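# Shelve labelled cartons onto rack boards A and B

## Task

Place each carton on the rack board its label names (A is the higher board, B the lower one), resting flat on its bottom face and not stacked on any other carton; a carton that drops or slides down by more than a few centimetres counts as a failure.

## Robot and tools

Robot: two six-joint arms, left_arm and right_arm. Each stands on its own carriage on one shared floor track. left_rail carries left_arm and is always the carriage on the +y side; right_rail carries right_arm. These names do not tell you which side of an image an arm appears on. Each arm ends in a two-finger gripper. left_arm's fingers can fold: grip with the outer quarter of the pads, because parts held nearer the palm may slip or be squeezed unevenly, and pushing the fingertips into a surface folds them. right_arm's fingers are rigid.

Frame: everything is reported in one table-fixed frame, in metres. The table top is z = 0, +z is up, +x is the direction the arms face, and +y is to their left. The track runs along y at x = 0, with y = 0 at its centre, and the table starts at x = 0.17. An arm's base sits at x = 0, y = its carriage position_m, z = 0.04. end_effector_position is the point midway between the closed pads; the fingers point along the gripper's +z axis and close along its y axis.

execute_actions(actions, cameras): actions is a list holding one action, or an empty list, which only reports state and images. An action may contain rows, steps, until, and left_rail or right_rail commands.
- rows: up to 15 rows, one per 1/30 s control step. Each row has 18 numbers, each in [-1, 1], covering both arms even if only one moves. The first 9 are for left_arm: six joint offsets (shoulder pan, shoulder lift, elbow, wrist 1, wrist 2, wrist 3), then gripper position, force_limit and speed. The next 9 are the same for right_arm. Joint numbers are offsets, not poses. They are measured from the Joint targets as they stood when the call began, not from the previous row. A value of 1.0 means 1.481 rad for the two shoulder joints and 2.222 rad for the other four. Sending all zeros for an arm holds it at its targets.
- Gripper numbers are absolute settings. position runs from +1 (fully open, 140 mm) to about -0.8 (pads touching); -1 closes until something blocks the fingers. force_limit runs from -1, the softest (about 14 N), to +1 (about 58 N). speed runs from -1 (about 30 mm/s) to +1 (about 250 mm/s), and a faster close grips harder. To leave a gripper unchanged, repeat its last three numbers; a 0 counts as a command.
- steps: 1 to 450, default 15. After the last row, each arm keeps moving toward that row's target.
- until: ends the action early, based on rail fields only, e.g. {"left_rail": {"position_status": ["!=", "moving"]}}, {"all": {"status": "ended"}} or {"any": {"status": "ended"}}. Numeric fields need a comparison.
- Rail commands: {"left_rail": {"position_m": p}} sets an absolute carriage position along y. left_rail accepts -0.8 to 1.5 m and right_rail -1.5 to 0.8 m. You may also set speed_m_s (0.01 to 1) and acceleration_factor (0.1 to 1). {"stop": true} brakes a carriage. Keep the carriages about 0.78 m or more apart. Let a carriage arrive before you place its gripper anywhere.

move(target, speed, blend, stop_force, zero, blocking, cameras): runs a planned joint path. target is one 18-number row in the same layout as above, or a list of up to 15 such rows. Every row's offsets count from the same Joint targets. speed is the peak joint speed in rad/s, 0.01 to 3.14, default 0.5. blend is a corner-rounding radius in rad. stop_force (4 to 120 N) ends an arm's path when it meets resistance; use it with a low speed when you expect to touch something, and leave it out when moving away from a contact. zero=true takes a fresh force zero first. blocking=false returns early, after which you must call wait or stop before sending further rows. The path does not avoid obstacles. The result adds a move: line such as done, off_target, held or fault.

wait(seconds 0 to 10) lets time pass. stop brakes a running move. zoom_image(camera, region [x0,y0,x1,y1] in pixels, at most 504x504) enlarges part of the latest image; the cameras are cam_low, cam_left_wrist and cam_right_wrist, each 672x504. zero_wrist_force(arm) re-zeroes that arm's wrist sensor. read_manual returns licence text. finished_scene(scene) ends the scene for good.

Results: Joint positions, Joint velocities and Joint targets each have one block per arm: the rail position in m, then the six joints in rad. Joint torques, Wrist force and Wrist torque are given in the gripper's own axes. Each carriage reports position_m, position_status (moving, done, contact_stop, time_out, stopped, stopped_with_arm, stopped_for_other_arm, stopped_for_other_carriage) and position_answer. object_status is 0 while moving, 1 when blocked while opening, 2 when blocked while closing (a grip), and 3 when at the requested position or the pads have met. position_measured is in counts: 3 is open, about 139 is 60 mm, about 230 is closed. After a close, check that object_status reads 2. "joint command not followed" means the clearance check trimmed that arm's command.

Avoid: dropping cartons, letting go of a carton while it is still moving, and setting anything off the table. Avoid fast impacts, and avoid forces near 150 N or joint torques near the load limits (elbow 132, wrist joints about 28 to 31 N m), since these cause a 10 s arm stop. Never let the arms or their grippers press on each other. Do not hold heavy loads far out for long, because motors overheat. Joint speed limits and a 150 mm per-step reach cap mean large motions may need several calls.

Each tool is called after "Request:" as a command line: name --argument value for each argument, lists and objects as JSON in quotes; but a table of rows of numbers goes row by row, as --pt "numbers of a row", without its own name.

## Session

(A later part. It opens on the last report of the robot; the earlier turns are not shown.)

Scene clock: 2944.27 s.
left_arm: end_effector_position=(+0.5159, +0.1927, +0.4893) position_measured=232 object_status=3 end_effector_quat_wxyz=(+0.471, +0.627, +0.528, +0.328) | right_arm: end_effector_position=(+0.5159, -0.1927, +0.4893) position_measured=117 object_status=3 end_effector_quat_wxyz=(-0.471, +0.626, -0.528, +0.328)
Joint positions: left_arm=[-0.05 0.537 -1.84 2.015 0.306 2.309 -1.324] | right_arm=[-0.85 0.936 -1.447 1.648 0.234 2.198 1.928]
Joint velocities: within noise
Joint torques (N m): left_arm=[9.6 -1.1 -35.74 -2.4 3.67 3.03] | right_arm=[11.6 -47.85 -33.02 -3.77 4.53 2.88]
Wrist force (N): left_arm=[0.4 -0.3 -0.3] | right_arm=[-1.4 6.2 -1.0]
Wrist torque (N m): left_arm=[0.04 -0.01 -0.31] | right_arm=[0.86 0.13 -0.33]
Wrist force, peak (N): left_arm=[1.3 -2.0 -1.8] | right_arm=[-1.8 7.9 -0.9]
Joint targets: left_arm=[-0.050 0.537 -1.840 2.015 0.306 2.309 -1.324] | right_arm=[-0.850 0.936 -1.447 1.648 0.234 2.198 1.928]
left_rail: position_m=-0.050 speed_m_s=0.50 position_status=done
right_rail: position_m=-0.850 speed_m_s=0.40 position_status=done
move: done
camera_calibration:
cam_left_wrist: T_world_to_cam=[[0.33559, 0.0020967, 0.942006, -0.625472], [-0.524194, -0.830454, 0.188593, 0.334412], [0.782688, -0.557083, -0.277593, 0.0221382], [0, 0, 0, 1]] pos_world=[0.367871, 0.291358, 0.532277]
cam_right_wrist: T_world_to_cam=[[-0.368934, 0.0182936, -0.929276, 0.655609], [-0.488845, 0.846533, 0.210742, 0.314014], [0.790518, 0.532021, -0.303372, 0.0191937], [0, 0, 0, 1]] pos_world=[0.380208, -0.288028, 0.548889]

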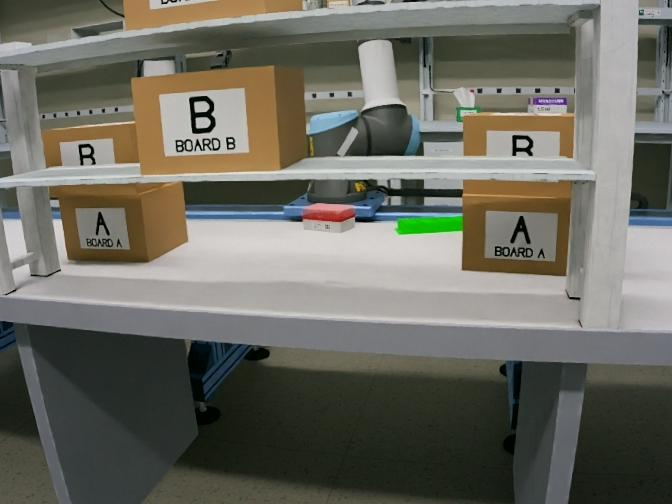

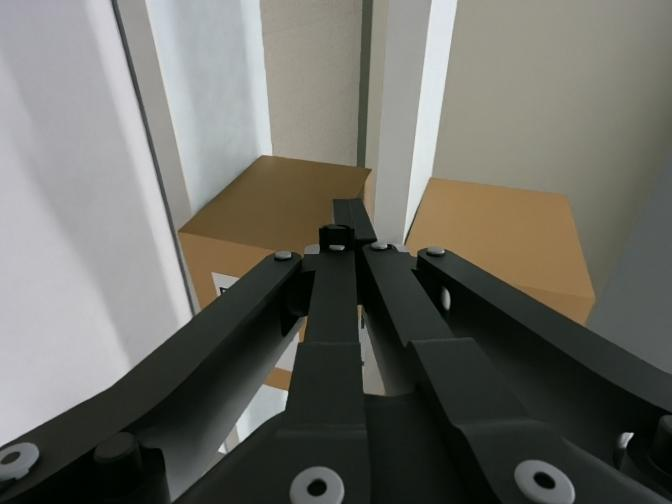

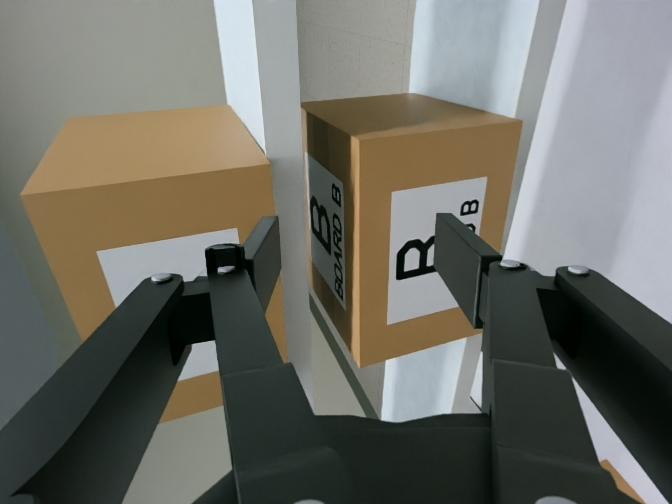

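Request:
zero_wrist_force --arm "right_arm"

Request:
zero_wrist_force --arm "left_arm"

Request:
execute_actions --actions '[{"left_rail": {"position_m": 0.30}, "steps": 120, "until": {"left_rail": {"position_status": ["!=", "moving"]}}}]' --cameras '[]'

Request:
execute_actions --actions '[{"right_rail": {"position_m": -0.50}, "steps": 120, "until": {"right_rail": {"position_status": ["!=", "moving"]}}}]'

Wrist force sensor zeroed.

Wrist force sensor zeroed.

Scene clock: 2956.77 s.
left_arm: end_effector_position=(+0.5159, +0.5427, +0.4892) position_measured=232 object_status=3 end_effector_quat_wxyz=(+0.471, +0.627, +0.528, +0.328) end_effector_velocity=(-0.001, +0.001, +0.000) end_effector_angular_velocity=(-0.001, +0.000, +0.000) | right_arm: end_effector_position=(+0.5159, -0.1927, +0.4892) position_measured=117 object_status=3 end_effector_quat_wxyz=(-0.471, +0.626, -0.528, +0.328)
Joint positions: left_arm=[0.3 0.537 -1.84 2.015 0.306 2.309 -1.324] | right_arm=[-0.85 0.936 -1.447 1.648 0.234 2.198 1.928]
Joint velocities: left_arm=[0.001 0 -0.002 0.001 0.001 0.001 -0.001] | right_arm=[within noise]
Joint torques (N m): left_arm=[9.91 -11.99 -44.55 0.02 2.63 2.89] | right_arm=[9.83 -49.12 -40.87 -1.7 4.09 2.64]
Wrist force (N, zeroed by zero_wrist_force): left_arm=[0.2 -0.1 -0.1] | right_arm=[-0.1 0.1 0.4]
Wrist torque (N m, zeroed by zero_wrist_force): left_arm=[-0.02 -0.03 0.00] | right_arm=[0.00 0.02 0.00]
Wrist force, peak (N, zeroed by zero_wrist_force): left_arm=[-1.6 0.0 0.6] | right_arm=[-0.1 0.4 0.6]
Joint targets: left_arm=[0.300 0.537 -1.840 2.015 0.306 2.309 -1.324] | right_arm=[-0.850 0.936 -1.447 1.648 0.234 2.198 1.928]
Tool commands: left_gripper/position=-1.0 left_gripper/force_limit=+0.0 left_gripper/speed=-1.0 right_gripper/position=+0.1 right_gripper/force_limit=+0.0 right_gripper/speed=+0.0
left_rail: position_m=0.300 speed_m_s=0.50 position_status=done
right_rail: position_m=-0.850 speed_m_s=0.40 position_status=done
No camera images: "cameras" was empty.

Scene clock: 2958.53 s.
left_arm: end_effector_position=(+0.5159, +0.5428, +0.4892) position_measured=232 object_status=3 end_effector_quat_wxyz=(+0.471, +0.627, +0.528, +0.328) | right_arm: end_effector_position=(+0.5159, +0.1572, +0.4892) position_measured=117 object_status=3 end_effector_quat_wxyz=(-0.471, +0.626, -0.528, +0.328) end_effector_velocity=(+0.000, +0.000, +0.001) end_effector_angular_velocity=(+0.001, -0.001, +0.000)
Joint positions: left_arm=[0.3 0.537 -1.84 2.015 0.306 2.309 -1.324] | right_arm=[-0.5 0.936 -1.447 1.648 0.234 2.198 1.928]
Joint velocities: left_arm=[within noise] | right_arm=[0.001 -0.001 -0.001 0 0 0 0]
Joint torques (N m): left_arm=[10.84 -25.16 -47.44 0.8 2.11 2.92] | right_arm=[9.86 -60.57 -44.01 -0.51 3.8 2.69]
Wrist force (N, zeroed by zero_wrist_force): left_arm=[0.0 0.0 0.1] | right_arm=[-0.2 0.1 0.3]
Wrist torque (N m, zeroed by zero_wrist_force): left_arm=[0.00 0.01 0.00] | right_arm=[0.01 0.04 0.00]
Wrist force, peak (N, zeroed by zero_wrist_force): left_arm=[-0.3 -0.2 -0.2] | right_arm=[2.1 0.1 -0.3]
Joint targets: left_arm=[0.300 0.537 -1.840 2.015 0.306 2.309 -1.324] | right_arm=[-0.500 0.936 -1.447 1.648 0.234 2.198 1.928]
Tool commands: left_gripper/position=-1.0 left_gripper/force_limit=+0.0 left_gripper/speed=-1.0 right_gripper/position=+0.1 right_gripper/force_limit=+0.0 right_gripper/speed=+0.0
left_rail: position_m=0.300 speed_m_s=0.50 position_status=done
right_rail: position_m=-0.500 speed_m_s=0.40 position_status=done
camera_calibration:
cam_left_wrist: T_world_to_cam=[[0.33559, 0.0020967, 0.942006, -0.626079], [-0.524194, -0.830454, 0.188593, 0.625037], [0.782688, -0.557083, -0.277593, 0.217168], [0, 0, 0, 1]] pos_world=[0.367771, 0.641358, 0.532177]
cam_right_wrist: T_world_to_cam=[[-0.369008, 0.0182446, -0.929247, 0.649092], [-0.488828, 0.846544, 0.210736, 0.0176955], [0.790494, 0.532005, -0.303463, -0.166905], [0, 0, 0, 1]] pos_world=[0.380107, 0.0619718, 0.548788]

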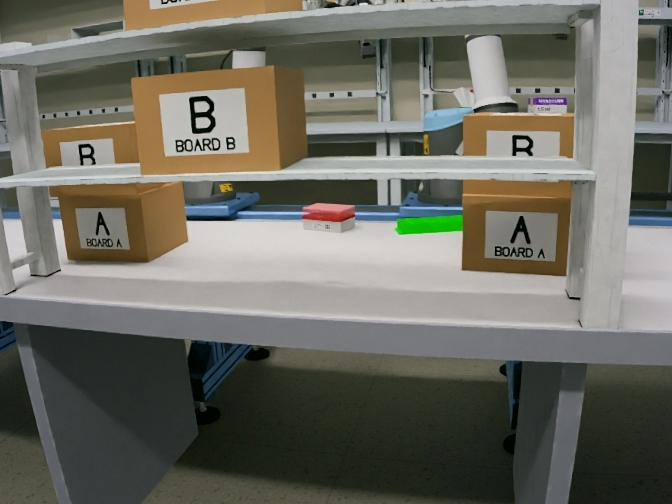

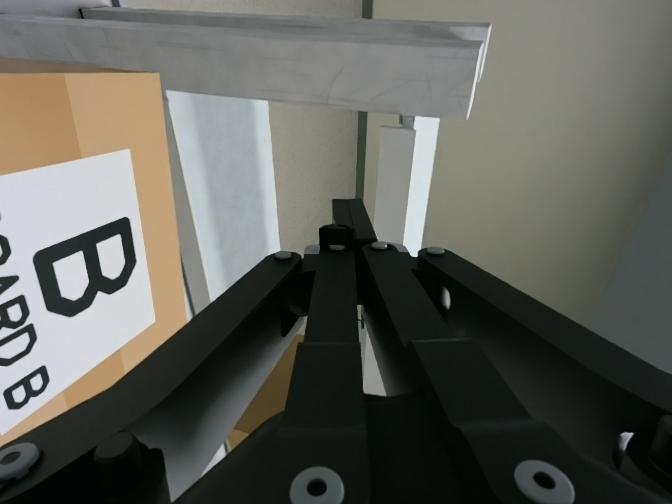

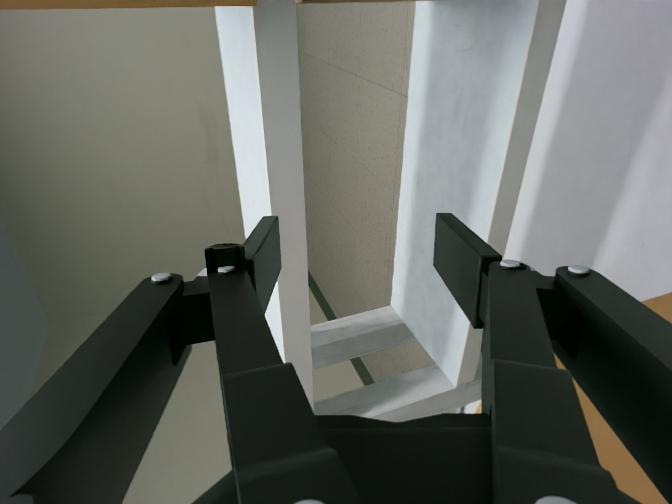

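Request:
execute_actions --actions '[]' --cameras '["cam_left_wrist", "cam_right_wrist"]'

Scene clock: 3019.13 s.
left_arm: end_effector_position=(+0.5159, +0.5427, +0.4892) position_measured=232 object_status=3 end_effector_quat_wxyz=(+0.471, +0.627, +0.528, +0.328) | right_arm: end_effector_position=(+0.5159, +0.1573, +0.4893) position_measured=117 object_status=3 end_effector_quat_wxyz=(-0.471, +0.626, -0.528, +0.328)
Joint positions: left_arm=[0.3 0.537 -1.84 2.015 0.306 2.309 -1.324] | right_arm=[-0.5 0.936 -1.447 1.648 0.234 2.198 1.928]
Joint velocities: within noise
Joint torques (N m): left_arm=[10.2 -43.72 -51.98 1.52 1.48 2.92] | right_arm=[8.65 -71.27 -47.4 0.38 3.34 2.77]
Wrist force (N, zeroed by zero_wrist_force): left_arm=[0.0 -0.2 -0.1] | right_arm=[0.0 0.1 0.6]
Wrist torque (N m, zeroed by zero_wrist_force): left_arm=[-0.03 0.01 0.00] | right_arm=[0.01 0.00 0.00]
Wrist force, peak (N, zeroed by zero_wrist_force): left_arm=[0.0 -0.4 -0.3] | right_arm=[0.1 0.5 0.7]
Joint targets: left_arm=[0.300 0.537 -1.840 2.015 0.306 2.309 -1.324] | right_arm=[-0.500 0.936 -1.447 1.648 0.234 2.198 1.928]
Tool commands: left_gripper/position=-1.0 left_gripper/force_limit=+0.0 left_gripper/speed=-1.0 right_gripper/position=+0.1 right_gripper/force_limit=+0.0 right_gripper/speed=+0.0
left_rail: position_m=0.300 speed_m_s=0.50 position_status=done
right_rail: position_m=-0.500 speed_m_s=0.40 position_status=done
camera_calibration:
cam_left_wrist: T_world_to_cam=[[0.33559, 0.0020967, 0.942006, -0.626079], [-0.524194, -0.830454, 0.188593, 0.625037], [0.782688, -0.557083, -0.277593, 0.217168], [0, 0, 0, 1]] pos_world=[0.367771, 0.641358, 0.532177]
cam_right_wrist: T_world_to_cam=[[-0.368934, 0.0182936, -0.929276, 0.649077], [-0.488845, 0.846533, 0.210742, 0.0176993], [0.790518, 0.532021, -0.303372, -0.166965], [0, 0, 0, 1]] pos_world=[0.380108, 0.0619719, 0.548789]
Images, in order (width x height): cam_left_wrist 672x504, cam_right_wrist 672x504.

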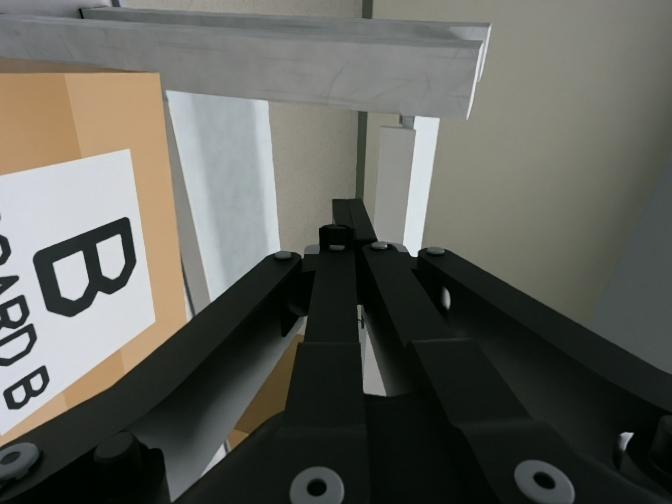

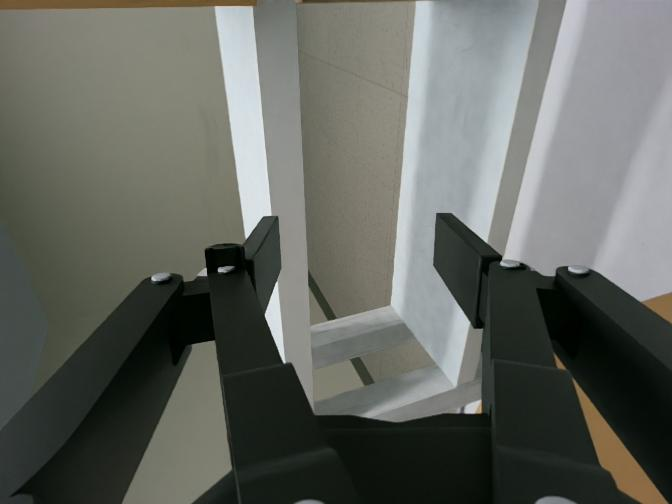

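Request:
zoom_image --camera "cam_left_wrist" --region '[0, 40, 252, 229]'

Request:
zoom_image --camera "cam_right_wrist" --region '[520, 270, 672, 384]'

Scaled by 2.000.

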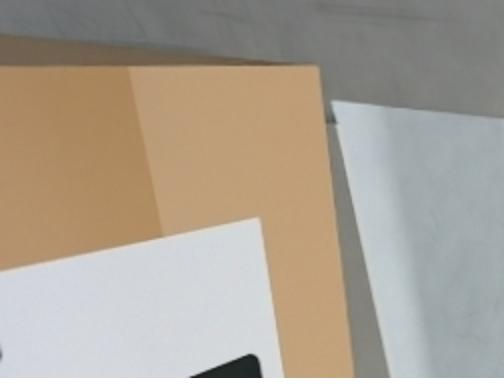

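Scaled by 3.316.

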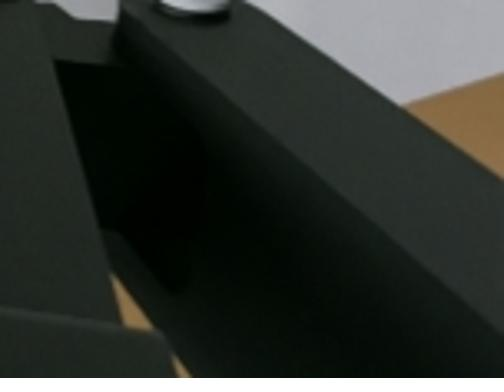

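Request:
execute_actions --actions '[]' --cameras '["cam_low", "cam_left_wrist"]'

Scene clock: 3150.43 s.
left_arm: end_effector_position=(+0.5159, +0.5427, +0.4892) position_measured=232 object_status=3 end_effector_quat_wxyz=(+0.471, +0.627, +0.528, +0.328) | right_arm: end_effector_position=(+0.5159, +0.1573, +0.4893) position_measured=117 object_status=3 end_effector_quat_wxyz=(-0.471, +0.626, -0.528, +0.328)
Joint positions: left_arm=[0.3 0.537 -1.84 2.015 0.306 2.309 -1.324] | right_arm=[-0.5 0.936 -1.447 1.648 0.234 2.198 1.928]
Joint velocities: within noise
Joint torques (N m): left_arm=[11.55 -44.35 -56.92 1.36 0.24 2.39] | right_arm=[7.64 -72.12 -47.26 1.74 3.31 2.17]
Wrist force (N, zeroed by zero_wrist_force): left_arm=[-0.1 0.1 0.2] | right_arm=[0.0 0.2 0.5]
Wrist torque (N m, zeroed by zero_wrist_force): left_arm=[0.05 0.03 0.00] | right_arm=[0.01 0.01 0.00]
Wrist force, peak (N, zeroed by zero_wrist_force): left_arm=[-0.4 0.5 -0.1] | right_arm=[0.0 0.4 0.6]
Joint targets: left_arm=[0.300 0.537 -1.840 2.015 0.306 2.309 -1.324] | right_arm=[-0.500 0.936 -1.447 1.648 0.234 2.198 1.928]
Tool commands: left_gripper/position=-1.0 left_gripper/force_limit=+0.0 left_gripper/speed=-1.0 right_gripper/position=+0.1 right_gripper/force_limit=+0.0 right_gripper/speed=+0.0
left_rail: position_m=0.300 speed_m_s=0.50 position_status=done
right_rail: position_m=-0.500 speed_m_s=0.40 position_status=done
camera_calibration:
cam_left_wrist: T_world_to_cam=[[0.33559, 0.0020967, 0.942006, -0.626079], [-0.524194, -0.830454, 0.188593, 0.625037], [0.782688, -0.557083, -0.277593, 0.217168], [0, 0, 0, 1]] pos_world=[0.367771, 0.641358, 0.532177]
Images, in order (width x height): cam_low 672x504, cam_left_wrist 672x504.

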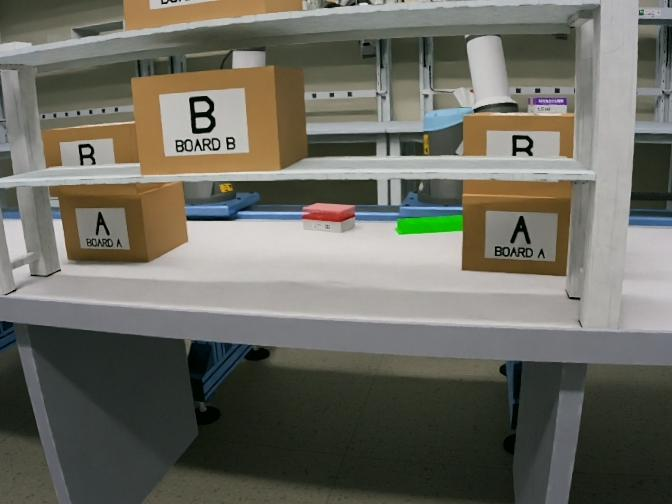

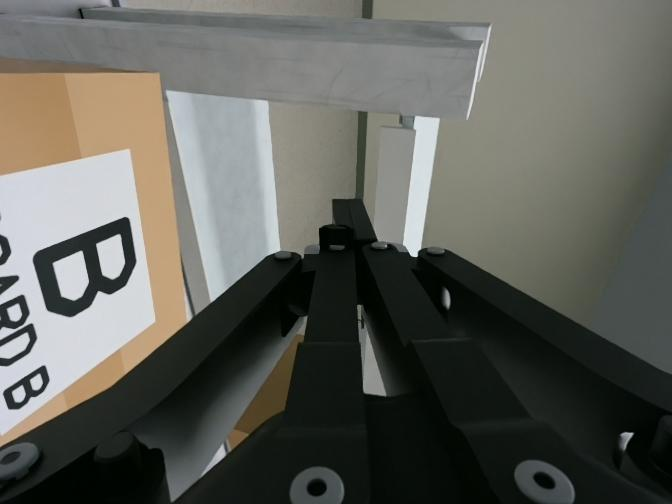

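Request:
move --pt "0.19041 0.15267 -0.04536 0.02340 0.10752 0.10455 -1 0 -1 0.15409 0.15834 -0.09923 0.03650 0.09109 0.06386 0.1 0 0" --pt "0.19041 0.26948 0.05288 -0.15270 0.10752 0.10455 -1 0 -1 0.15409 0.23943 -0.00864 -0.10815 0.09109 0.06386 0.1 0 0" --speed '[0.4, 0.3]' --blend 0.05 --cameras '["cam_left_wrist", "cam_right_wrist"]'

Scene clock: 3287.07 s.
left_arm: end_effector_position=(+0.4867, +0.6619, +0.2527) position_measured=232 object_status=3 end_effector_quat_wxyz=(+0.471, +0.627, +0.528, +0.328) | right_arm: end_effector_position=(+0.4309, +0.3063, +0.2525) position_measured=117 object_status=3 end_effector_quat_wxyz=(-0.471, +0.627, -0.528, +0.328)
Joint positions: left_arm=[0.3 0.819 -1.441 2.132 -0.033 2.548 -1.092] | right_arm=[-0.5 1.164 -1.092 1.629 -0.006 2.4 2.07]
Joint velocities: within noise
Joint torques (N m): left_arm=[12.38 -28.23 -24.14 -0.89 4.6 2.43] | right_arm=[12.32 -74.03 -28.01 -2.52 5.07 2.84]
Wrist force (N, zeroed by zero_wrist_force): left_arm=[-0.7 0.1 -0.1] | right_arm=[0.5 -0.4 0.5]
Wrist torque (N m, zeroed by zero_wrist_force): left_arm=[0.00 0.17 0.00] | right_arm=[-0.10 -0.04 0.07]
Wrist force, peak (N, zeroed by zero_wrist_force): left_arm=[-1.8 0.1 0.4] | right_arm=[2.8 -0.1 0.5]
Joint targets: left_arm=[0.300 0.819 -1.441 2.133 -0.033 2.548 -1.092] | right_arm=[-0.500 1.164 -1.092 1.629 -0.006 2.400 2.070]
left_rail: position_m=0.300 speed_m_s=0.50 position_status=done
right_rail: position_m=-0.500 speed_m_s=0.40 position_status=done
move: done
camera_calibration:
cam_left_wrist: T_world_to_cam=[[0.335564, 0.00211561, 0.942015, -0.393787], [-0.524152, -0.830483, 0.188578, 0.753388], [0.782727, -0.557039, -0.277572, 0.240645], [0, 0, 0, 1]] pos_world=[0.338672, 0.760558, 0.295677]
cam_right_wrist: T_world_to_cam=[[-0.369094, 0.0181438, -0.929215, 0.395128], [-0.48893, 0.846485, 0.210737, -0.100018], [0.79039, 0.532103, -0.303562, -0.250849], [0, 0, 0, 1]] pos_world=[0.295207, 0.210972, 0.312088]
Images, in order (width x height): cam_left_wrist 672x504, cam_right_wrist 672x504.

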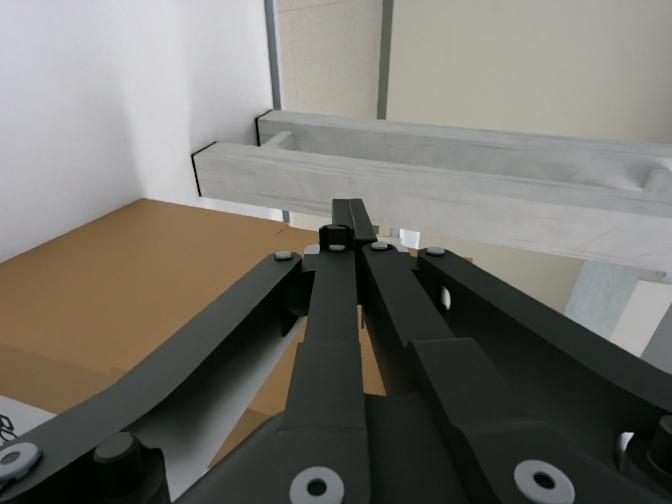

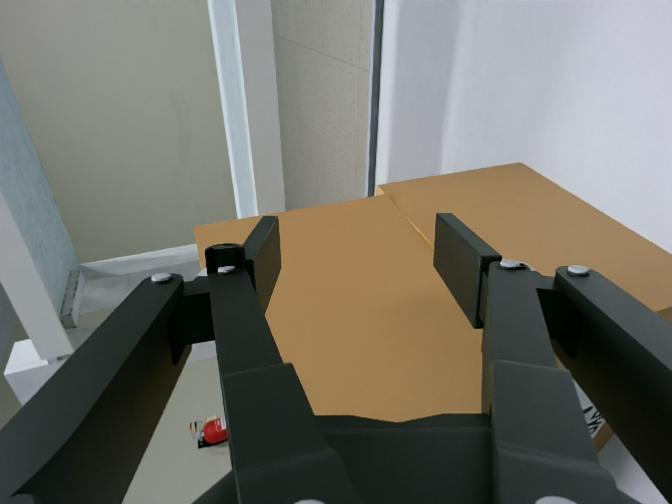

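Request:
zoom_image --camera "cam_right_wrist" --region '[180, 150, 540, 270]'

Request:
zoom_image --camera "cam_left_wrist" --region '[0, 180, 360, 440]'

Scaled by 1.400.

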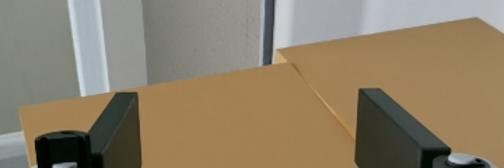

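Scaled by 1.400.

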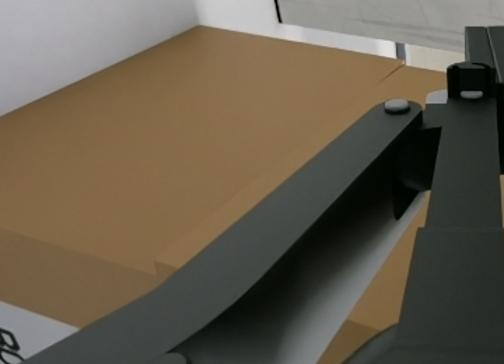

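Request:
move --target '[-0.02477,-0.01242,0.00727,-0.01397,-0.01306,-0.01806,-1,0,-1,-0.00779,0.01897,-0.02025,0.00474,-0.00448,-0.00389,0.1,0,0]' --speed 0.1 --cameras '[]'

Request:
move --target '[-0.04429,-0.05690,0.03824,-0.02157,-0.02450,-0.02690,-1,0,-1,0.00964,0.04596,-0.04960,0.02252,0.00554,0.00482,0.1,0,0]' --speed 0.037 --stop_force 7 --cameras '[]'

Scene clock: 3560.53 s.
left_arm: end_effector_position=(+0.4979, +0.6501, +0.2529) position_measured=232 object_status=3 end_effector_quat_wxyz=(+0.471, +0.626, +0.528, +0.328) | right_arm: end_effector_position=(+0.4476, +0.3237, +0.2522) position_measured=117 object_status=3 end_effector_quat_wxyz=(-0.471, +0.627, -0.528, +0.328)
Joint positions: left_arm=[0.3 0.782 -1.46 2.149 -0.064 2.519 -1.132] | right_arm=[-0.5 1.153 -1.064 1.584 0.004 2.39 2.062]
Joint velocities: within noise
Joint torques (N m): left_arm=[-13.57 -69.11 -25.9 -1.31 -1.14 -2.61] | right_arm=[-14.81 -78.22 -43.5 2.06 -1.86 -1.06]
Wrist force (N, zeroed by zero_wrist_force): left_arm=[-0.3 0.0 -0.1] | right_arm=[0.7 -0.7 0.5]
Wrist torque (N m, zeroed by zero_wrist_force): left_arm=[-0.01 0.07 0.01] | right_arm=[-0.16 -0.09 0.03]
Wrist force, peak (N, zeroed by zero_wrist_force): left_arm=[-0.6 0.7 0.5] | right_arm=[0.0 -1.0 1.0]
Joint targets: left_arm=[0.300 0.782 -1.460 2.149 -0.064 2.519 -1.132] | right_arm=[-0.500 1.153 -1.064 1.584 0.004 2.390 2.062]
left_rail: position_m=0.300 speed_m_s=0.50 position_status=done
right_rail: position_m=-0.500 speed_m_s=0.40 position_status=done
move: done
No camera images: "cameras" was empty.

Scene clock: 3564.07 s.
left_arm: end_effector_position=(+0.4935, +0.6210, +0.2530) position_measured=232 object_status=3 end_effector_quat_wxyz=(+0.470, +0.627, +0.528, +0.328) | right_arm: end_effector_position=(+0.4537, +0.3578, +0.2525) position_measured=117 object_status=3 end_effector_quat_wxyz=(-0.470, +0.627, -0.528, +0.328)
Joint positions: left_arm=[0.3 0.739 -1.514 2.204 -0.095 2.484 -1.171] | right_arm=[-0.5 1.164 -1.012 1.501 0.042 2.399 2.07]
Joint velocities: within noise
Joint torques (N m): left_arm=[12.34 -22.65 -45.79 3.73 5.25 2.31] | right_arm=[-14.09 -103.64 -29.11 -2.22 -2.31 -0.95]
Wrist force (N, zeroed by zero_wrist_force): left_arm=[3.7 -1.1 -1.1] | right_arm=[2.2 -0.6 0.5]
Wrist torque (N m, zeroed by zero_wrist_force): left_arm=[0.07 0.19 0.05] | right_arm=[0.01 0.07 0.13]
Wrist force, peak (N, zeroed by zero_wrist_force): left_arm=[8.5 -0.4 -2.9] | right_arm=[6.9 2.2 -2.1]
Joint targets: left_arm=[0.300 0.739 -1.514 2.204 -0.095 2.484 -1.171] | right_arm=[-0.500 1.164 -1.012 1.501 0.042 2.399 2.070]
left_rail: position_m=0.300 speed_m_s=0.50 position_status=done
right_rail: position_m=-0.500 speed_m_s=0.40 position_status=done
move: contact (left_arm, right_arm); left_arm: the shoulder lift is farthest, 0.030 rad from its target; right_arm: the elbow is farthest, 0.027 rad from its target
No camera images: "cameras" was empty.

Request:
move --target '[-0.00606,-0.00771,0.00510,-0.00288,-0.00335,-0.00369,-1,0,-1,0.00121,0.00612,-0.00666,0.00302,0.00070,0.00061,0.1,0,0]' --speed 0.02 --stop_force 35 --cameras '[]'

Scene clock: 3594.23 s.
left_arm: end_effector_position=(+0.4928, +0.6172, +0.2530) position_measured=232 object_status=3 end_effector_quat_wxyz=(+0.470, +0.627, +0.528, +0.328) | right_arm: end_effector_position=(+0.4544, +0.3616, +0.2525) position_measured=117 object_status=3 end_effector_quat_wxyz=(-0.470, +0.627, -0.528, +0.328)
Joint positions: left_arm=[0.3 0.733 -1.522 2.211 -0.1 2.479 -1.176] | right_arm=[-0.5 1.165 -1.006 1.491 0.047 2.401 2.071]
Joint velocities: within noise
Joint torques (N m): left_arm=[-3.98 -20.84 -30.98 11.16 19.02 1.99] | right_arm=[-1.03 -98.54 -39.94 -9.23 -15.41 -2.19]
Wrist force (N, zeroed by zero_wrist_force): left_arm=[33.5 1.5 -7.3] | right_arm=[33.4 -2.7 -10.1]
Wrist torque (N m, zeroed by zero_wrist_force): left_arm=[-0.01 1.01 0.03] | right_arm=[0.45 0.57 1.41]
Wrist force, peak (N, zeroed by zero_wrist_force): left_arm=[40.4 3.8 -10.2] | right_arm=[38.2 -3.1 -13.1]
Joint targets: left_arm=[0.300 0.733 -1.522 2.211 -0.100 2.479 -1.176] | right_arm=[-0.500 1.165 -1.006 1.491 0.047 2.401 2.071]
left_rail: position_m=0.300 speed_m_s=0.50 position_status=done
right_rail: position_m=-0.500 speed_m_s=0.40 position_status=done
move: contact (left_arm, right_arm)
No camera images: "cameras" was empty.

Request:
move --pt "-0.001515 -0.001929 0.001275 -0.000720 -0.000837 -0.000923 -1 0 -1 0.000303 0.001531 -0.001664 0.000756 0.000174 0.000151 0.1 0 0" --pt "-0.001515 -0.010630 -0.002680 0.009035 -0.000837 -0.000923 -1 0 -1 0.000303 -0.003653 -0.004903 0.007450 0.000174 0.000151 0.1 0 0" --speed 0.02 --cameras '["cam_low"]'

Scene clock: 3623.47 s.
left_arm: end_effector_position=(+0.4924, +0.6156, +0.2628) position_measured=232 object_status=3 end_effector_quat_wxyz=(+0.470, +0.627, +0.528, +0.328) | right_arm: end_effector_position=(+0.4546, +0.3630, +0.2624) position_measured=117 object_status=3 end_effector_quat_wxyz=(-0.470, +0.627, -0.528, +0.328)
Joint positions: left_arm=[0.3 0.731 -1.538 2.206 -0.08 2.477 -1.178] | right_arm=[-0.5 1.165 -1.012 1.48 0.064 2.401 2.071]
Joint velocities: within noise
Joint torques (N m): left_arm=[-42.5 -72.45 -34.44 12.14 15.84 -3.03] | right_arm=[35.62 -100.57 -65.61 -3.71 -6.87 0.89]
Wrist force (N, zeroed by zero_wrist_force): left_arm=[55.1 -15.8 -4.0] | right_arm=[54.3 0.6 -13.8]
Wrist torque (N m, zeroed by zero_wrist_force): left_arm=[0.35 1.14 0.20] | right_arm=[0.50 1.01 2.23]
Wrist force, peak (N, zeroed by zero_wrist_force): left_arm=[55.1 -15.8 -4.3] | right_arm=[54.4 0.2 -14.2]
Joint targets: left_arm=[0.300 0.731 -1.538 2.205 -0.079 2.477 -1.178] | right_arm=[-0.500 1.165 -1.012 1.480 0.064 2.401 2.071]
left_rail: position_m=0.300 speed_m_s=0.50 position_status=done
right_rail: position_m=-0.500 speed_m_s=0.40 position_status=done
move: done
Images, in order (width x height): cam_low 672x504.

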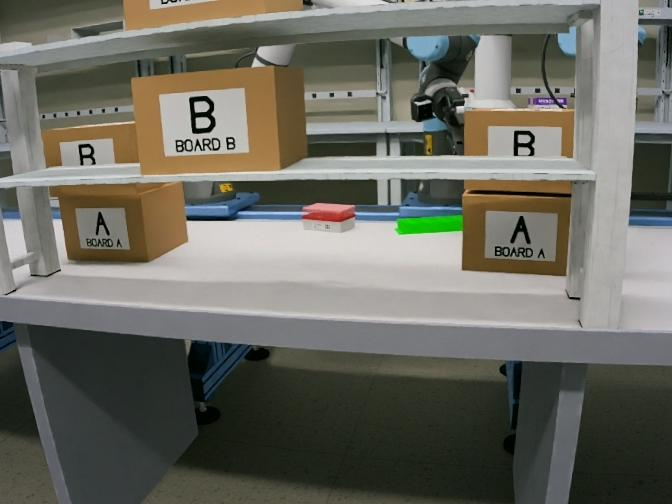

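Request:
move --target '[0.022955,-0.069588,-0.038437,0.096181,0.012624,0.014276,-1,0,-1,-0.015425,-0.038350,-0.038721,0.058752,-0.008893,-0.007562,0.1,0,0]' --speed 0.1 --cameras '["cam_low"]'

Scene clock: 3940.73 s.
left_arm: end_effector_position=(+0.4736, +0.6166, +0.3538) position_measured=232 object_status=3 end_effector_quat_wxyz=(+0.470, +0.627, +0.528, +0.328) | right_arm: end_effector_position=(+0.4736, +0.3620, +0.3545) position_measured=117 object_status=3 end_effector_quat_wxyz=(-0.470, +0.627, -0.528, +0.328)
Joint positions: left_arm=[0.3 0.765 -1.641 2.12 0.134 2.505 -1.147] | right_arm=[-0.5 1.142 -1.068 1.394 0.194 2.381 2.054]
Joint velocities: within noise
Joint torques (N m): left_arm=[-14.28 -68.72 -35.67 15.29 31.36 3] | right_arm=[9.95 -108.34 -73.33 -6.65 -22.19 -1.4]
Wrist force (N, zeroed by zero_wrist_force): left_arm=[56.2 -5.9 -8.4] | right_arm=[57.3 10.1 -10.4]
Wrist torque (N m, zeroed by zero_wrist_force): left_arm=[0.29 2.16 0.04] | right_arm=[-0.56 1.07 -0.63]
Wrist force, peak (N, zeroed by zero_wrist_force): left_arm=[55.9 -16.5 -3.5] | right_arm=[57.3 10.1 -10.4]
Joint targets: left_arm=[0.300 0.765 -1.641 2.120 0.134 2.505 -1.147] | right_arm=[-0.500 1.142 -1.068 1.394 0.194 2.381 2.054]
left_rail: position_m=0.300 speed_m_s=0.50 position_status=done
right_rail: position_m=-0.500 speed_m_s=0.40 position_status=done
move: done
Images, in order (width x height): cam_low 672x504.

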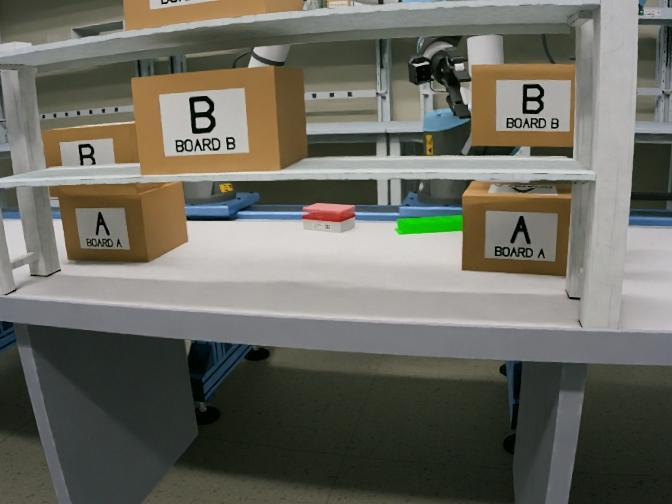

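Request:
move --pt "-0.076591 -0.066778 0.033770 -0.023363 -0.042876 -0.043940 -1 0 -1 -0.025005 -0.052332 0.051734 -0.025138 -0.014546 -0.011612 0.1 0 0" --pt "-0.174453 -0.134104 0.063680 -0.039290 -0.100079 -0.087958 -1 0 -1 -0.055908 -0.103616 0.099811 -0.048223 -0.032715 -0.024976 0.1 0 0" --pt "-0.304635 -0.195720 0.087382 -0.048662 -0.178683 -0.133428 -1 0 -1 -0.099675 -0.154957 0.145126 -0.070612 -0.058750 -0.042313 0.1 0 0" --speed '[0.1,0.1,0.12]' --blend 0.02 --cameras '[]'

Scene clock: 3981.90 s.
left_arm: end_effector_position=(+0.5088, +0.4652, +0.3539) position_measured=232 object_status=3 end_effector_quat_wxyz=(+0.470, +0.627, +0.528, +0.328) | right_arm: end_effector_position=(+0.5088, +0.2100, +0.3546) position_measured=117 object_status=3 end_effector_quat_wxyz=(-0.470, +0.627, -0.528, +0.328)
Joint positions: left_arm=[0.3 0.314 -1.931 2.314 0.026 2.108 -1.443] | right_arm=[-0.5 0.995 -1.298 1.716 0.037 2.251 1.96]
Joint velocities: within noise
Joint torques (N m): left_arm=[-43.92 -37.61 -34.57 -1.35 11.2 -3.61] | right_arm=[8.71 -84.93 -54.07 -19.59 -23.24 -2.4]
Wrist force (N, zeroed by zero_wrist_force): left_arm=[52.8 -9.2 -8.1] | right_arm=[53.7 6.8 -9.8]
Wrist torque (N m, zeroed by zero_wrist_force): left_arm=[0.34 2.08 0.08] | right_arm=[-0.24 1.07 0.15]
Wrist force, peak (N, zeroed by zero_wrist_force): left_arm=[60.7 -7.1 -9.5] | right_arm=[61.5 9.9 -10.9]
Joint targets: left_arm=[0.300 0.314 -1.931 2.314 0.026 2.108 -1.443] | right_arm=[-0.500 0.995 -1.298 1.716 0.037 2.251 1.960]
left_rail: position_m=0.300 speed_m_s=0.50 position_status=done
right_rail: position_m=-0.500 speed_m_s=0.40 position_status=done
move: done
No camera images: "cameras" was empty.

Request:
move --pt "-0.060918 0.036406 -0.015831 -0.016975 -0.037410 -0.017953 -1 0 -1 -0.050930 0.002296 -0.003096 -0.009414 -0.030673 -0.018229 0.1 0 0" --pt "-0.107719 0.079719 -0.036026 -0.030894 -0.066329 -0.030768 -1 0 -1 -0.099704 0.009402 -0.010189 -0.015749 -0.060342 -0.034105 0.1 0 0" --pt "-0.143977 0.126678 -0.060030 -0.041562 -0.088818 -0.040236 -1 0 -1 -0.145912 0.021012 -0.021172 -0.019348 -0.088663 -0.048015 0.1 0 0" --speed 0.1 --blend 0.01 --cameras '["cam_low"]'

Scene clock: 4003.93 s.
left_arm: end_effector_position=(+0.6587, +0.4276, +0.3539) position_measured=232 object_status=3 end_effector_quat_wxyz=(+0.470, +0.627, +0.528, +0.328) | right_arm: end_effector_position=(+0.6587, +0.1724, +0.3546) position_measured=117 object_status=3 end_effector_quat_wxyz=(-0.470, +0.627, -0.528, +0.328)
Joint positions: left_arm=[0.3 0.101 -1.743 2.181 -0.066 1.911 -1.533] | right_arm=[-0.5 0.779 -1.267 1.669 -0.006 2.054 1.854]
Joint velocities: within noise
Joint torques (N m): left_arm=[-52.53 -11.88 -57.5 -3.26 11.73 -2.87] | right_arm=[20.31 -72.01 -71.95 -22.13 -24.5 -0.41]
Wrist force (N, zeroed by zero_wrist_force): left_arm=[53.8 -3.7 -9.2] | right_arm=[55.3 10.5 -9.0]
Wrist torque (N m, zeroed by zero_wrist_force): left_arm=[0.21 2.10 0.01] | right_arm=[-0.75 0.99 -1.05]
Wrist force, peak (N, zeroed by zero_wrist_force): left_arm=[56.1 -3.9 -9.5] | right_arm=[57.3 12.0 -9.4]
Joint targets: left_arm=[0.300 0.101 -1.743 2.181 -0.066 1.910 -1.533] | right_arm=[-0.500 0.779 -1.267 1.669 -0.006 2.054 1.854]
left_rail: position_m=0.300 speed_m_s=0.50 position_status=done
right_rail: position_m=-0.500 speed_m_s=0.40 position_status=done
move: done
Images, in order (width x height): cam_low 672x504.

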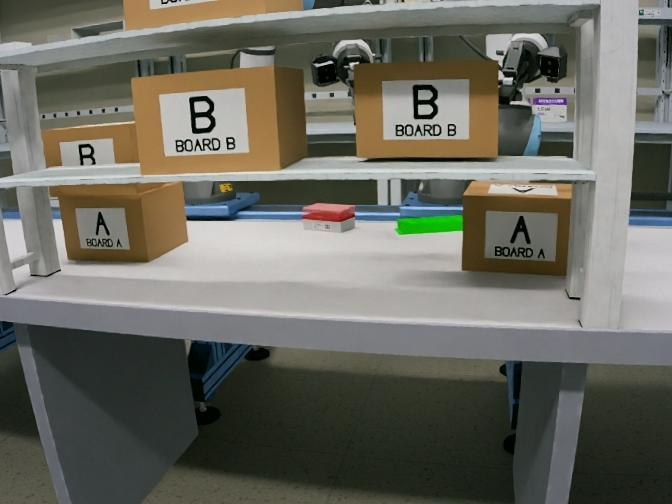

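Request:
zoom_image --camera "cam_low" --region '[330, 130, 530, 200]'

Request:
zoom_image --camera "cam_low" --region '[120, 130, 320, 200]'

Scaled by 2.520.

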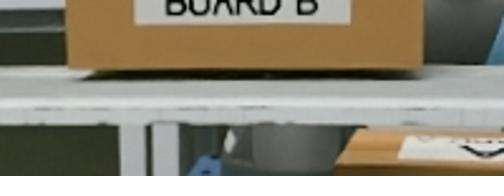

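Scaled by 2.520.

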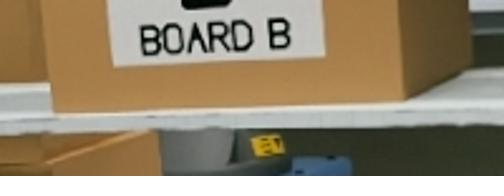

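Request:
execute_actions --actions '[]' --cameras '["cam_left_wrist", "cam_right_wrist"]'

Scene clock: 4055.73 s.
left_arm: end_effector_position=(+0.6588, +0.4275, +0.3539) position_measured=232 object_status=3 end_effector_quat_wxyz=(+0.470, +0.627, +0.528, +0.328) | right_arm: end_effector_position=(+0.6589, +0.1724, +0.3546) position_measured=117 object_status=3 end_effector_quat_wxyz=(-0.470, +0.627, -0.528, +0.328)
Joint positions: left_arm=[0.3 0.101 -1.743 2.181 -0.066 1.91 -1.533] | right_arm=[-0.5 0.779 -1.267 1.669 -0.006 2.054 1.854]
Joint velocities: within noise
Joint torques (N m): left_arm=[-50.14 -14.62 -52.23 -1.4 11.61 -3.09] | right_arm=[20.09 -69.79 -66.98 -21.13 -24.5 -0.96]
Wrist force (N, zeroed by zero_wrist_force): left_arm=[54.2 -4.5 -8.5] | right_arm=[55.9 11.1 -8.5]
Wrist torque (N m, zeroed by zero_wrist_force): left_arm=[0.20 2.07 0.01] | right_arm=[-0.76 0.92 -1.04]
Wrist force, peak (N, zeroed by zero_wrist_force): left_arm=[54.5 -3.6 -9.0] | right_arm=[55.9 11.1 -8.5]
Joint targets: left_arm=[0.300 0.101 -1.743 2.181 -0.066 1.910 -1.533] | right_arm=[-0.500 0.779 -1.267 1.669 -0.006 2.054 1.854]
Tool commands: left_gripper/position=-1.0 left_gripper/force_limit=+0.0 left_gripper/speed=-1.0 right_gripper/position=+0.1 right_gripper/force_limit=+0.0 right_gripper/speed=+0.0
left_rail: position_m=0.300 speed_m_s=0.50 position_status=done
right_rail: position_m=-0.500 speed_m_s=0.40 position_status=done
camera_calibration:
cam_left_wrist: T_world_to_cam=[[0.335578, 0.00180279, 0.942011, -0.54618], [-0.524141, -0.830552, 0.188307, 0.629931], [0.782729, -0.556938, -0.27777, 0.00356038], [0, 0, 0, 1]] pos_world=[0.510672, 0.526158, 0.396876]
cam_right_wrist: T_world_to_cam=[[-0.369022, 0.0180987, -0.929245, 0.576523], [-0.488719, 0.846649, 0.21057, 0.103101], [0.790555, 0.531844, -0.303586, -0.328846], [0, 0, 0, 1]] pos_world=[0.523108, 0.0771708, 0.414188]
Images, in order (width x height): cam_left_wrist 672x504, cam_right_wrist 672x504.

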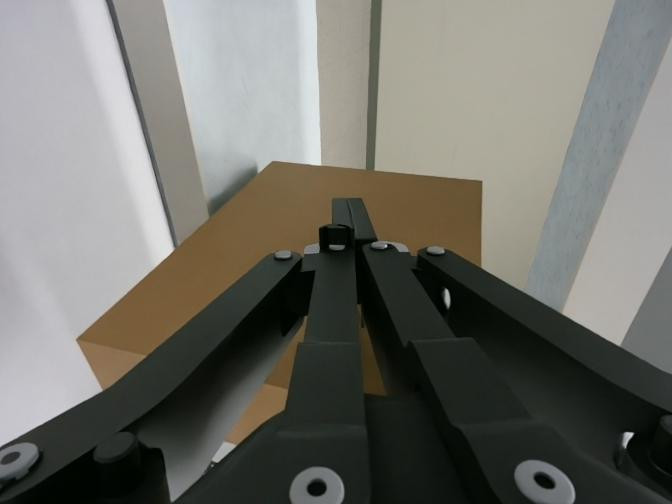

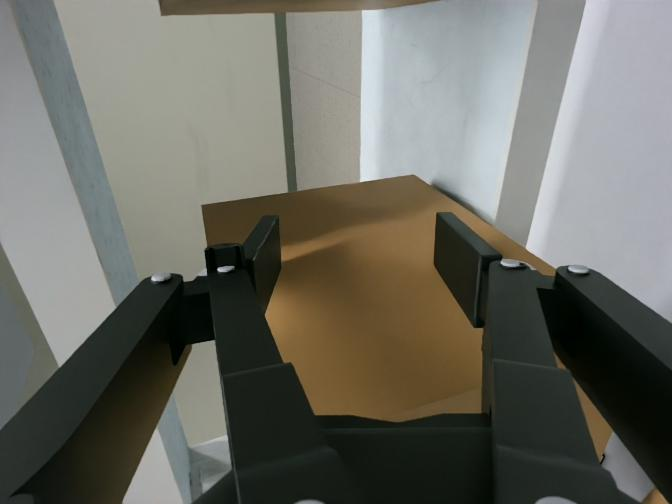

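Request:
move --pt "-0.008151 0.053381 -0.034623 -0.001633 -0.005065 -0.002078 -1 0 -1 -0.034128 0.024965 -0.027195 0.006258 -0.021025 -0.009686 0.1 0 0" --pt "-0.016019 0.120499 -0.077125 -0.004502 -0.009955 -0.004072 -1 0 -1 -0.072199 0.062404 -0.062793 0.012793 -0.044568 -0.020001 0.1 0 0" --speed 0.08 --blend 0.01 --cameras '["cam_low"]'

Scene clock: 4104.93 s.
left_arm: end_effector_position=(+0.7707, +0.4274, +0.3591) position_measured=232 object_status=3 end_effector_quat_wxyz=(+0.470, +0.627, +0.528, +0.328) | right_arm: end_effector_position=(+0.7707, +0.1723, +0.3594) position_measured=117 object_status=3 end_effector_quat_wxyz=(-0.470, +0.627, -0.528, +0.328)
Joint positions: left_arm=[0.3 0.077 -1.565 2.01 -0.076 1.888 -1.542] | right_arm=[-0.5 0.672 -1.175 1.53 0.023 1.955 1.809]
Joint velocities: within noise
Joint torques (N m): left_arm=[-56.7 -33.11 -57.93 -4.17 10.84 -2.73] | right_arm=[21.45 -78.61 -70.16 -6.4 -25.37 -1.22]
Wrist force (N, zeroed by zero_wrist_force): left_arm=[52.3 -4.4 -8.8] | right_arm=[53.5 10.1 -9.4]
Wrist torque (N m, zeroed by zero_wrist_force): left_arm=[0.23 2.00 0.04] | right_arm=[-0.61 1.02 -0.89]
Wrist force, peak (N, zeroed by zero_wrist_force): left_arm=[56.6 -6.3 -8.8] | right_arm=[58.3 10.5 -9.8]
Joint targets: left_arm=[0.300 0.077 -1.565 2.009 -0.076 1.888 -1.542] | right_arm=[-0.500 0.672 -1.174 1.529 0.023 1.955 1.809]
left_rail: position_m=0.300 speed_m_s=0.50 position_status=done
right_rail: position_m=-0.500 speed_m_s=0.40 position_status=done
move: done
Images, in order (width x height): cam_low 672x504.

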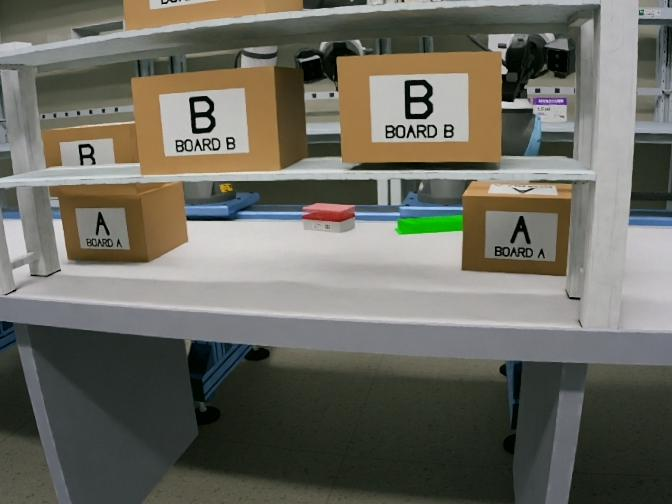

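Request:
move --target '[0,0.02323,0.01989,-0.03533,0,0,-1,0,-1,0,0.01749,0.01742,-0.02907,0,0,0.1,0,0]' --speed 0.02 --stop_force 8 --cameras '["cam_low"]'

Scene clock: 4114.37 s.
left_arm: end_effector_position=(+0.7713, +0.4275, +0.3441) position_measured=232 object_status=3 end_effector_quat_wxyz=(+0.470, +0.627, +0.528, +0.328) | right_arm: end_effector_position=(+0.7713, +0.1726, +0.3436) position_measured=117 object_status=3 end_effector_quat_wxyz=(-0.471, +0.626, -0.528, +0.328)
Joint positions: left_arm=[0.3 0.077 -1.552 2.026 -0.106 1.888 -1.542] | right_arm=[-0.5 0.672 -1.164 1.545 -0.003 1.955 1.809]
Joint velocities: within noise
Joint torques (N m): left_arm=[-55.13 -73.88 -56.16 1.69 11.4 -2.34] | right_arm=[29.68 -96.78 -63.53 -4.68 -23.65 -1.13]
Wrist force (N, zeroed by zero_wrist_force): left_arm=[54.5 -5.3 -8.3] | right_arm=[56.3 4.8 -10.1]
Wrist torque (N m, zeroed by zero_wrist_force): left_arm=[0.14 2.16 0.05] | right_arm=[0.30 1.04 -0.86]
Wrist force, peak (N, zeroed by zero_wrist_force): left_arm=[54.3 1.7 -14.7] | right_arm=[57.4 2.9 -12.7]
Joint targets: left_arm=[0.300 0.077 -1.552 2.026 -0.106 1.888 -1.542] | right_arm=[-0.500 0.672 -1.164 1.545 -0.003 1.955 1.809]
left_rail: position_m=0.300 speed_m_s=0.50 position_status=done
right_rail: position_m=-0.500 speed_m_s=0.40 position_status=done
move: contact (left_arm, right_arm); left_arm: the wrist 1 is farthest, 0.049 rad from its target; right_arm: the wrist 1 is farthest, 0.039 rad from its target
Images, in order (width x height): cam_low 672x504.

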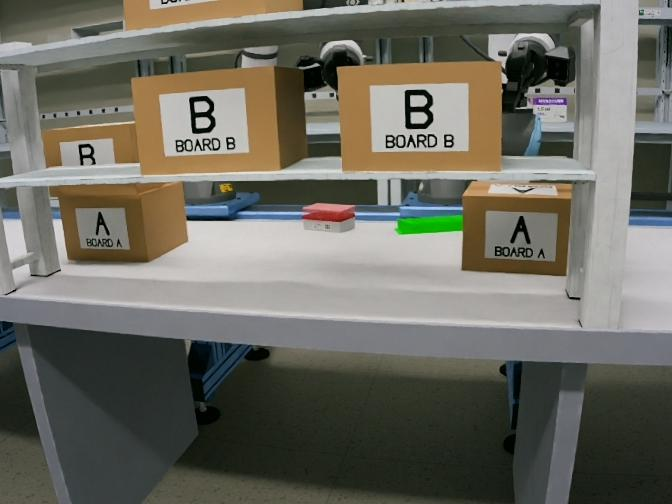

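Request:
zoom_image --camera "cam_low" --region '[320, 140, 560, 200]'

Scaled by 2.100.

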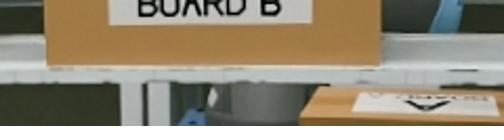

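Request:
move --target '[0,0.00755,0.00646,-0.01148,0,0,-1,0,-1,0,0.00568,0.00566,-0.00945,0,0,0.1,0,0]' --speed 0.02 --stop_force 18 --cameras '["cam_left_wrist", "cam_right_wrist"]'

Scene clock: 4138.47 s.
left_arm: end_effector_position=(+0.7713, +0.4275, +0.3349) position_measured=232 object_status=3 end_effector_quat_wxyz=(+0.470, +0.627, +0.528, +0.328) | right_arm: end_effector_position=(+0.7714, +0.1727, +0.3398) position_measured=117 object_status=3 end_effector_quat_wxyz=(-0.471, +0.626, -0.528, +0.328)
Joint positions: left_arm=[0.3 0.077 -1.544 2.036 -0.124 1.888 -1.542] | right_arm=[-0.5 0.672 -1.162 1.548 -0.009 1.955 1.809]
Joint velocities: within noise
Joint torques (N m): left_arm=[-53.09 -60.81 -47.57 4.44 12.21 -1.67] | right_arm=[41.17 -100.87 -64.59 -5.8 -23.73 -1.06]
Wrist force (N, zeroed by zero_wrist_force): left_arm=[52.7 6.7 -15.1] | right_arm=[52.2 7.2 -8.0]
Wrist torque (N m, zeroed by zero_wrist_force): left_arm=[-0.18 2.00 -0.09] | right_arm=[0.93 0.97 -0.43]
Wrist force, peak (N, zeroed by zero_wrist_force): left_arm=[55.4 4.8 -18.9] | right_arm=[55.8 -11.0 -20.4]
Joint targets: left_arm=[0.300 0.077 -1.544 2.036 -0.124 1.888 -1.542] | right_arm=[-0.500 0.672 -1.162 1.548 -0.009 1.955 1.809]
left_rail: position_m=0.300 speed_m_s=0.50 position_status=done
right_rail: position_m=-0.500 speed_m_s=0.40 position_status=done
move: contact (left_arm, right_arm); right_arm: the wrist 1 is farthest, 0.015 rad from its target
camera_calibration:
cam_left_wrist: T_world_to_cam=[[0.335412, 0.0017699, 0.94207, -0.566063], [-0.524155, -0.830572, 0.188179, 0.692493], [0.78279, -0.556909, -0.277656, -0.0899775], [0, 0, 0, 1]] pos_world=[0.623272, 0.526058, 0.377976]
cam_right_wrist: T_world_to_cam=[[-0.368625, 0.0184311, -0.929396, 0.603974], [-0.488772, 0.846598, 0.21065, 0.161055], [0.790707, 0.531913, -0.303068, -0.422723], [0, 0, 0, 1]] pos_world=[0.635609, 0.0773716, 0.39929]
Images, in order (width x height): cam_left_wrist 672x504, cam_right_wrist 672x504.

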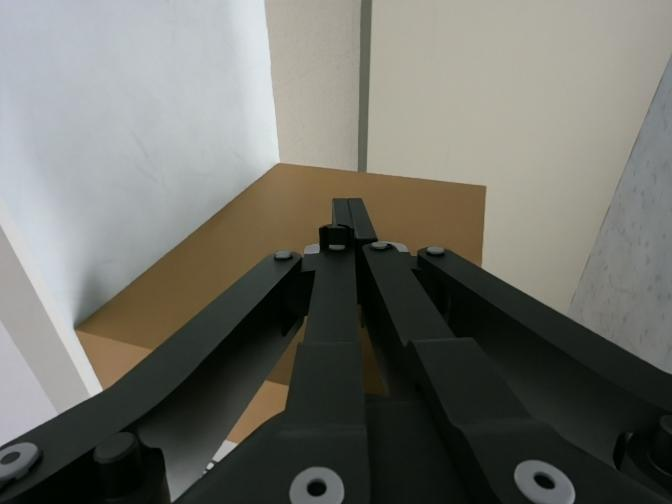

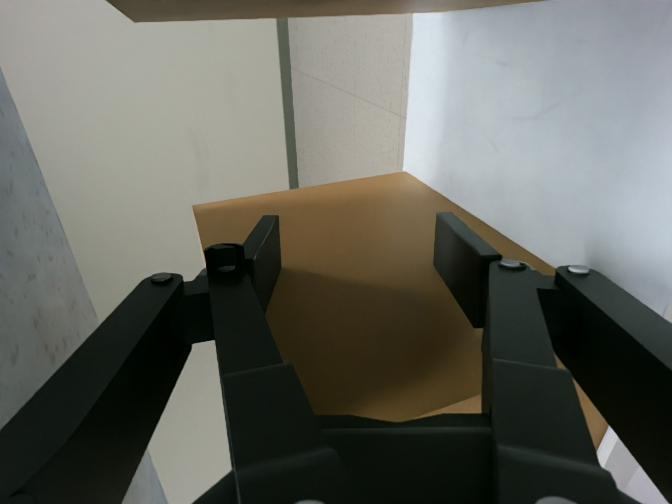

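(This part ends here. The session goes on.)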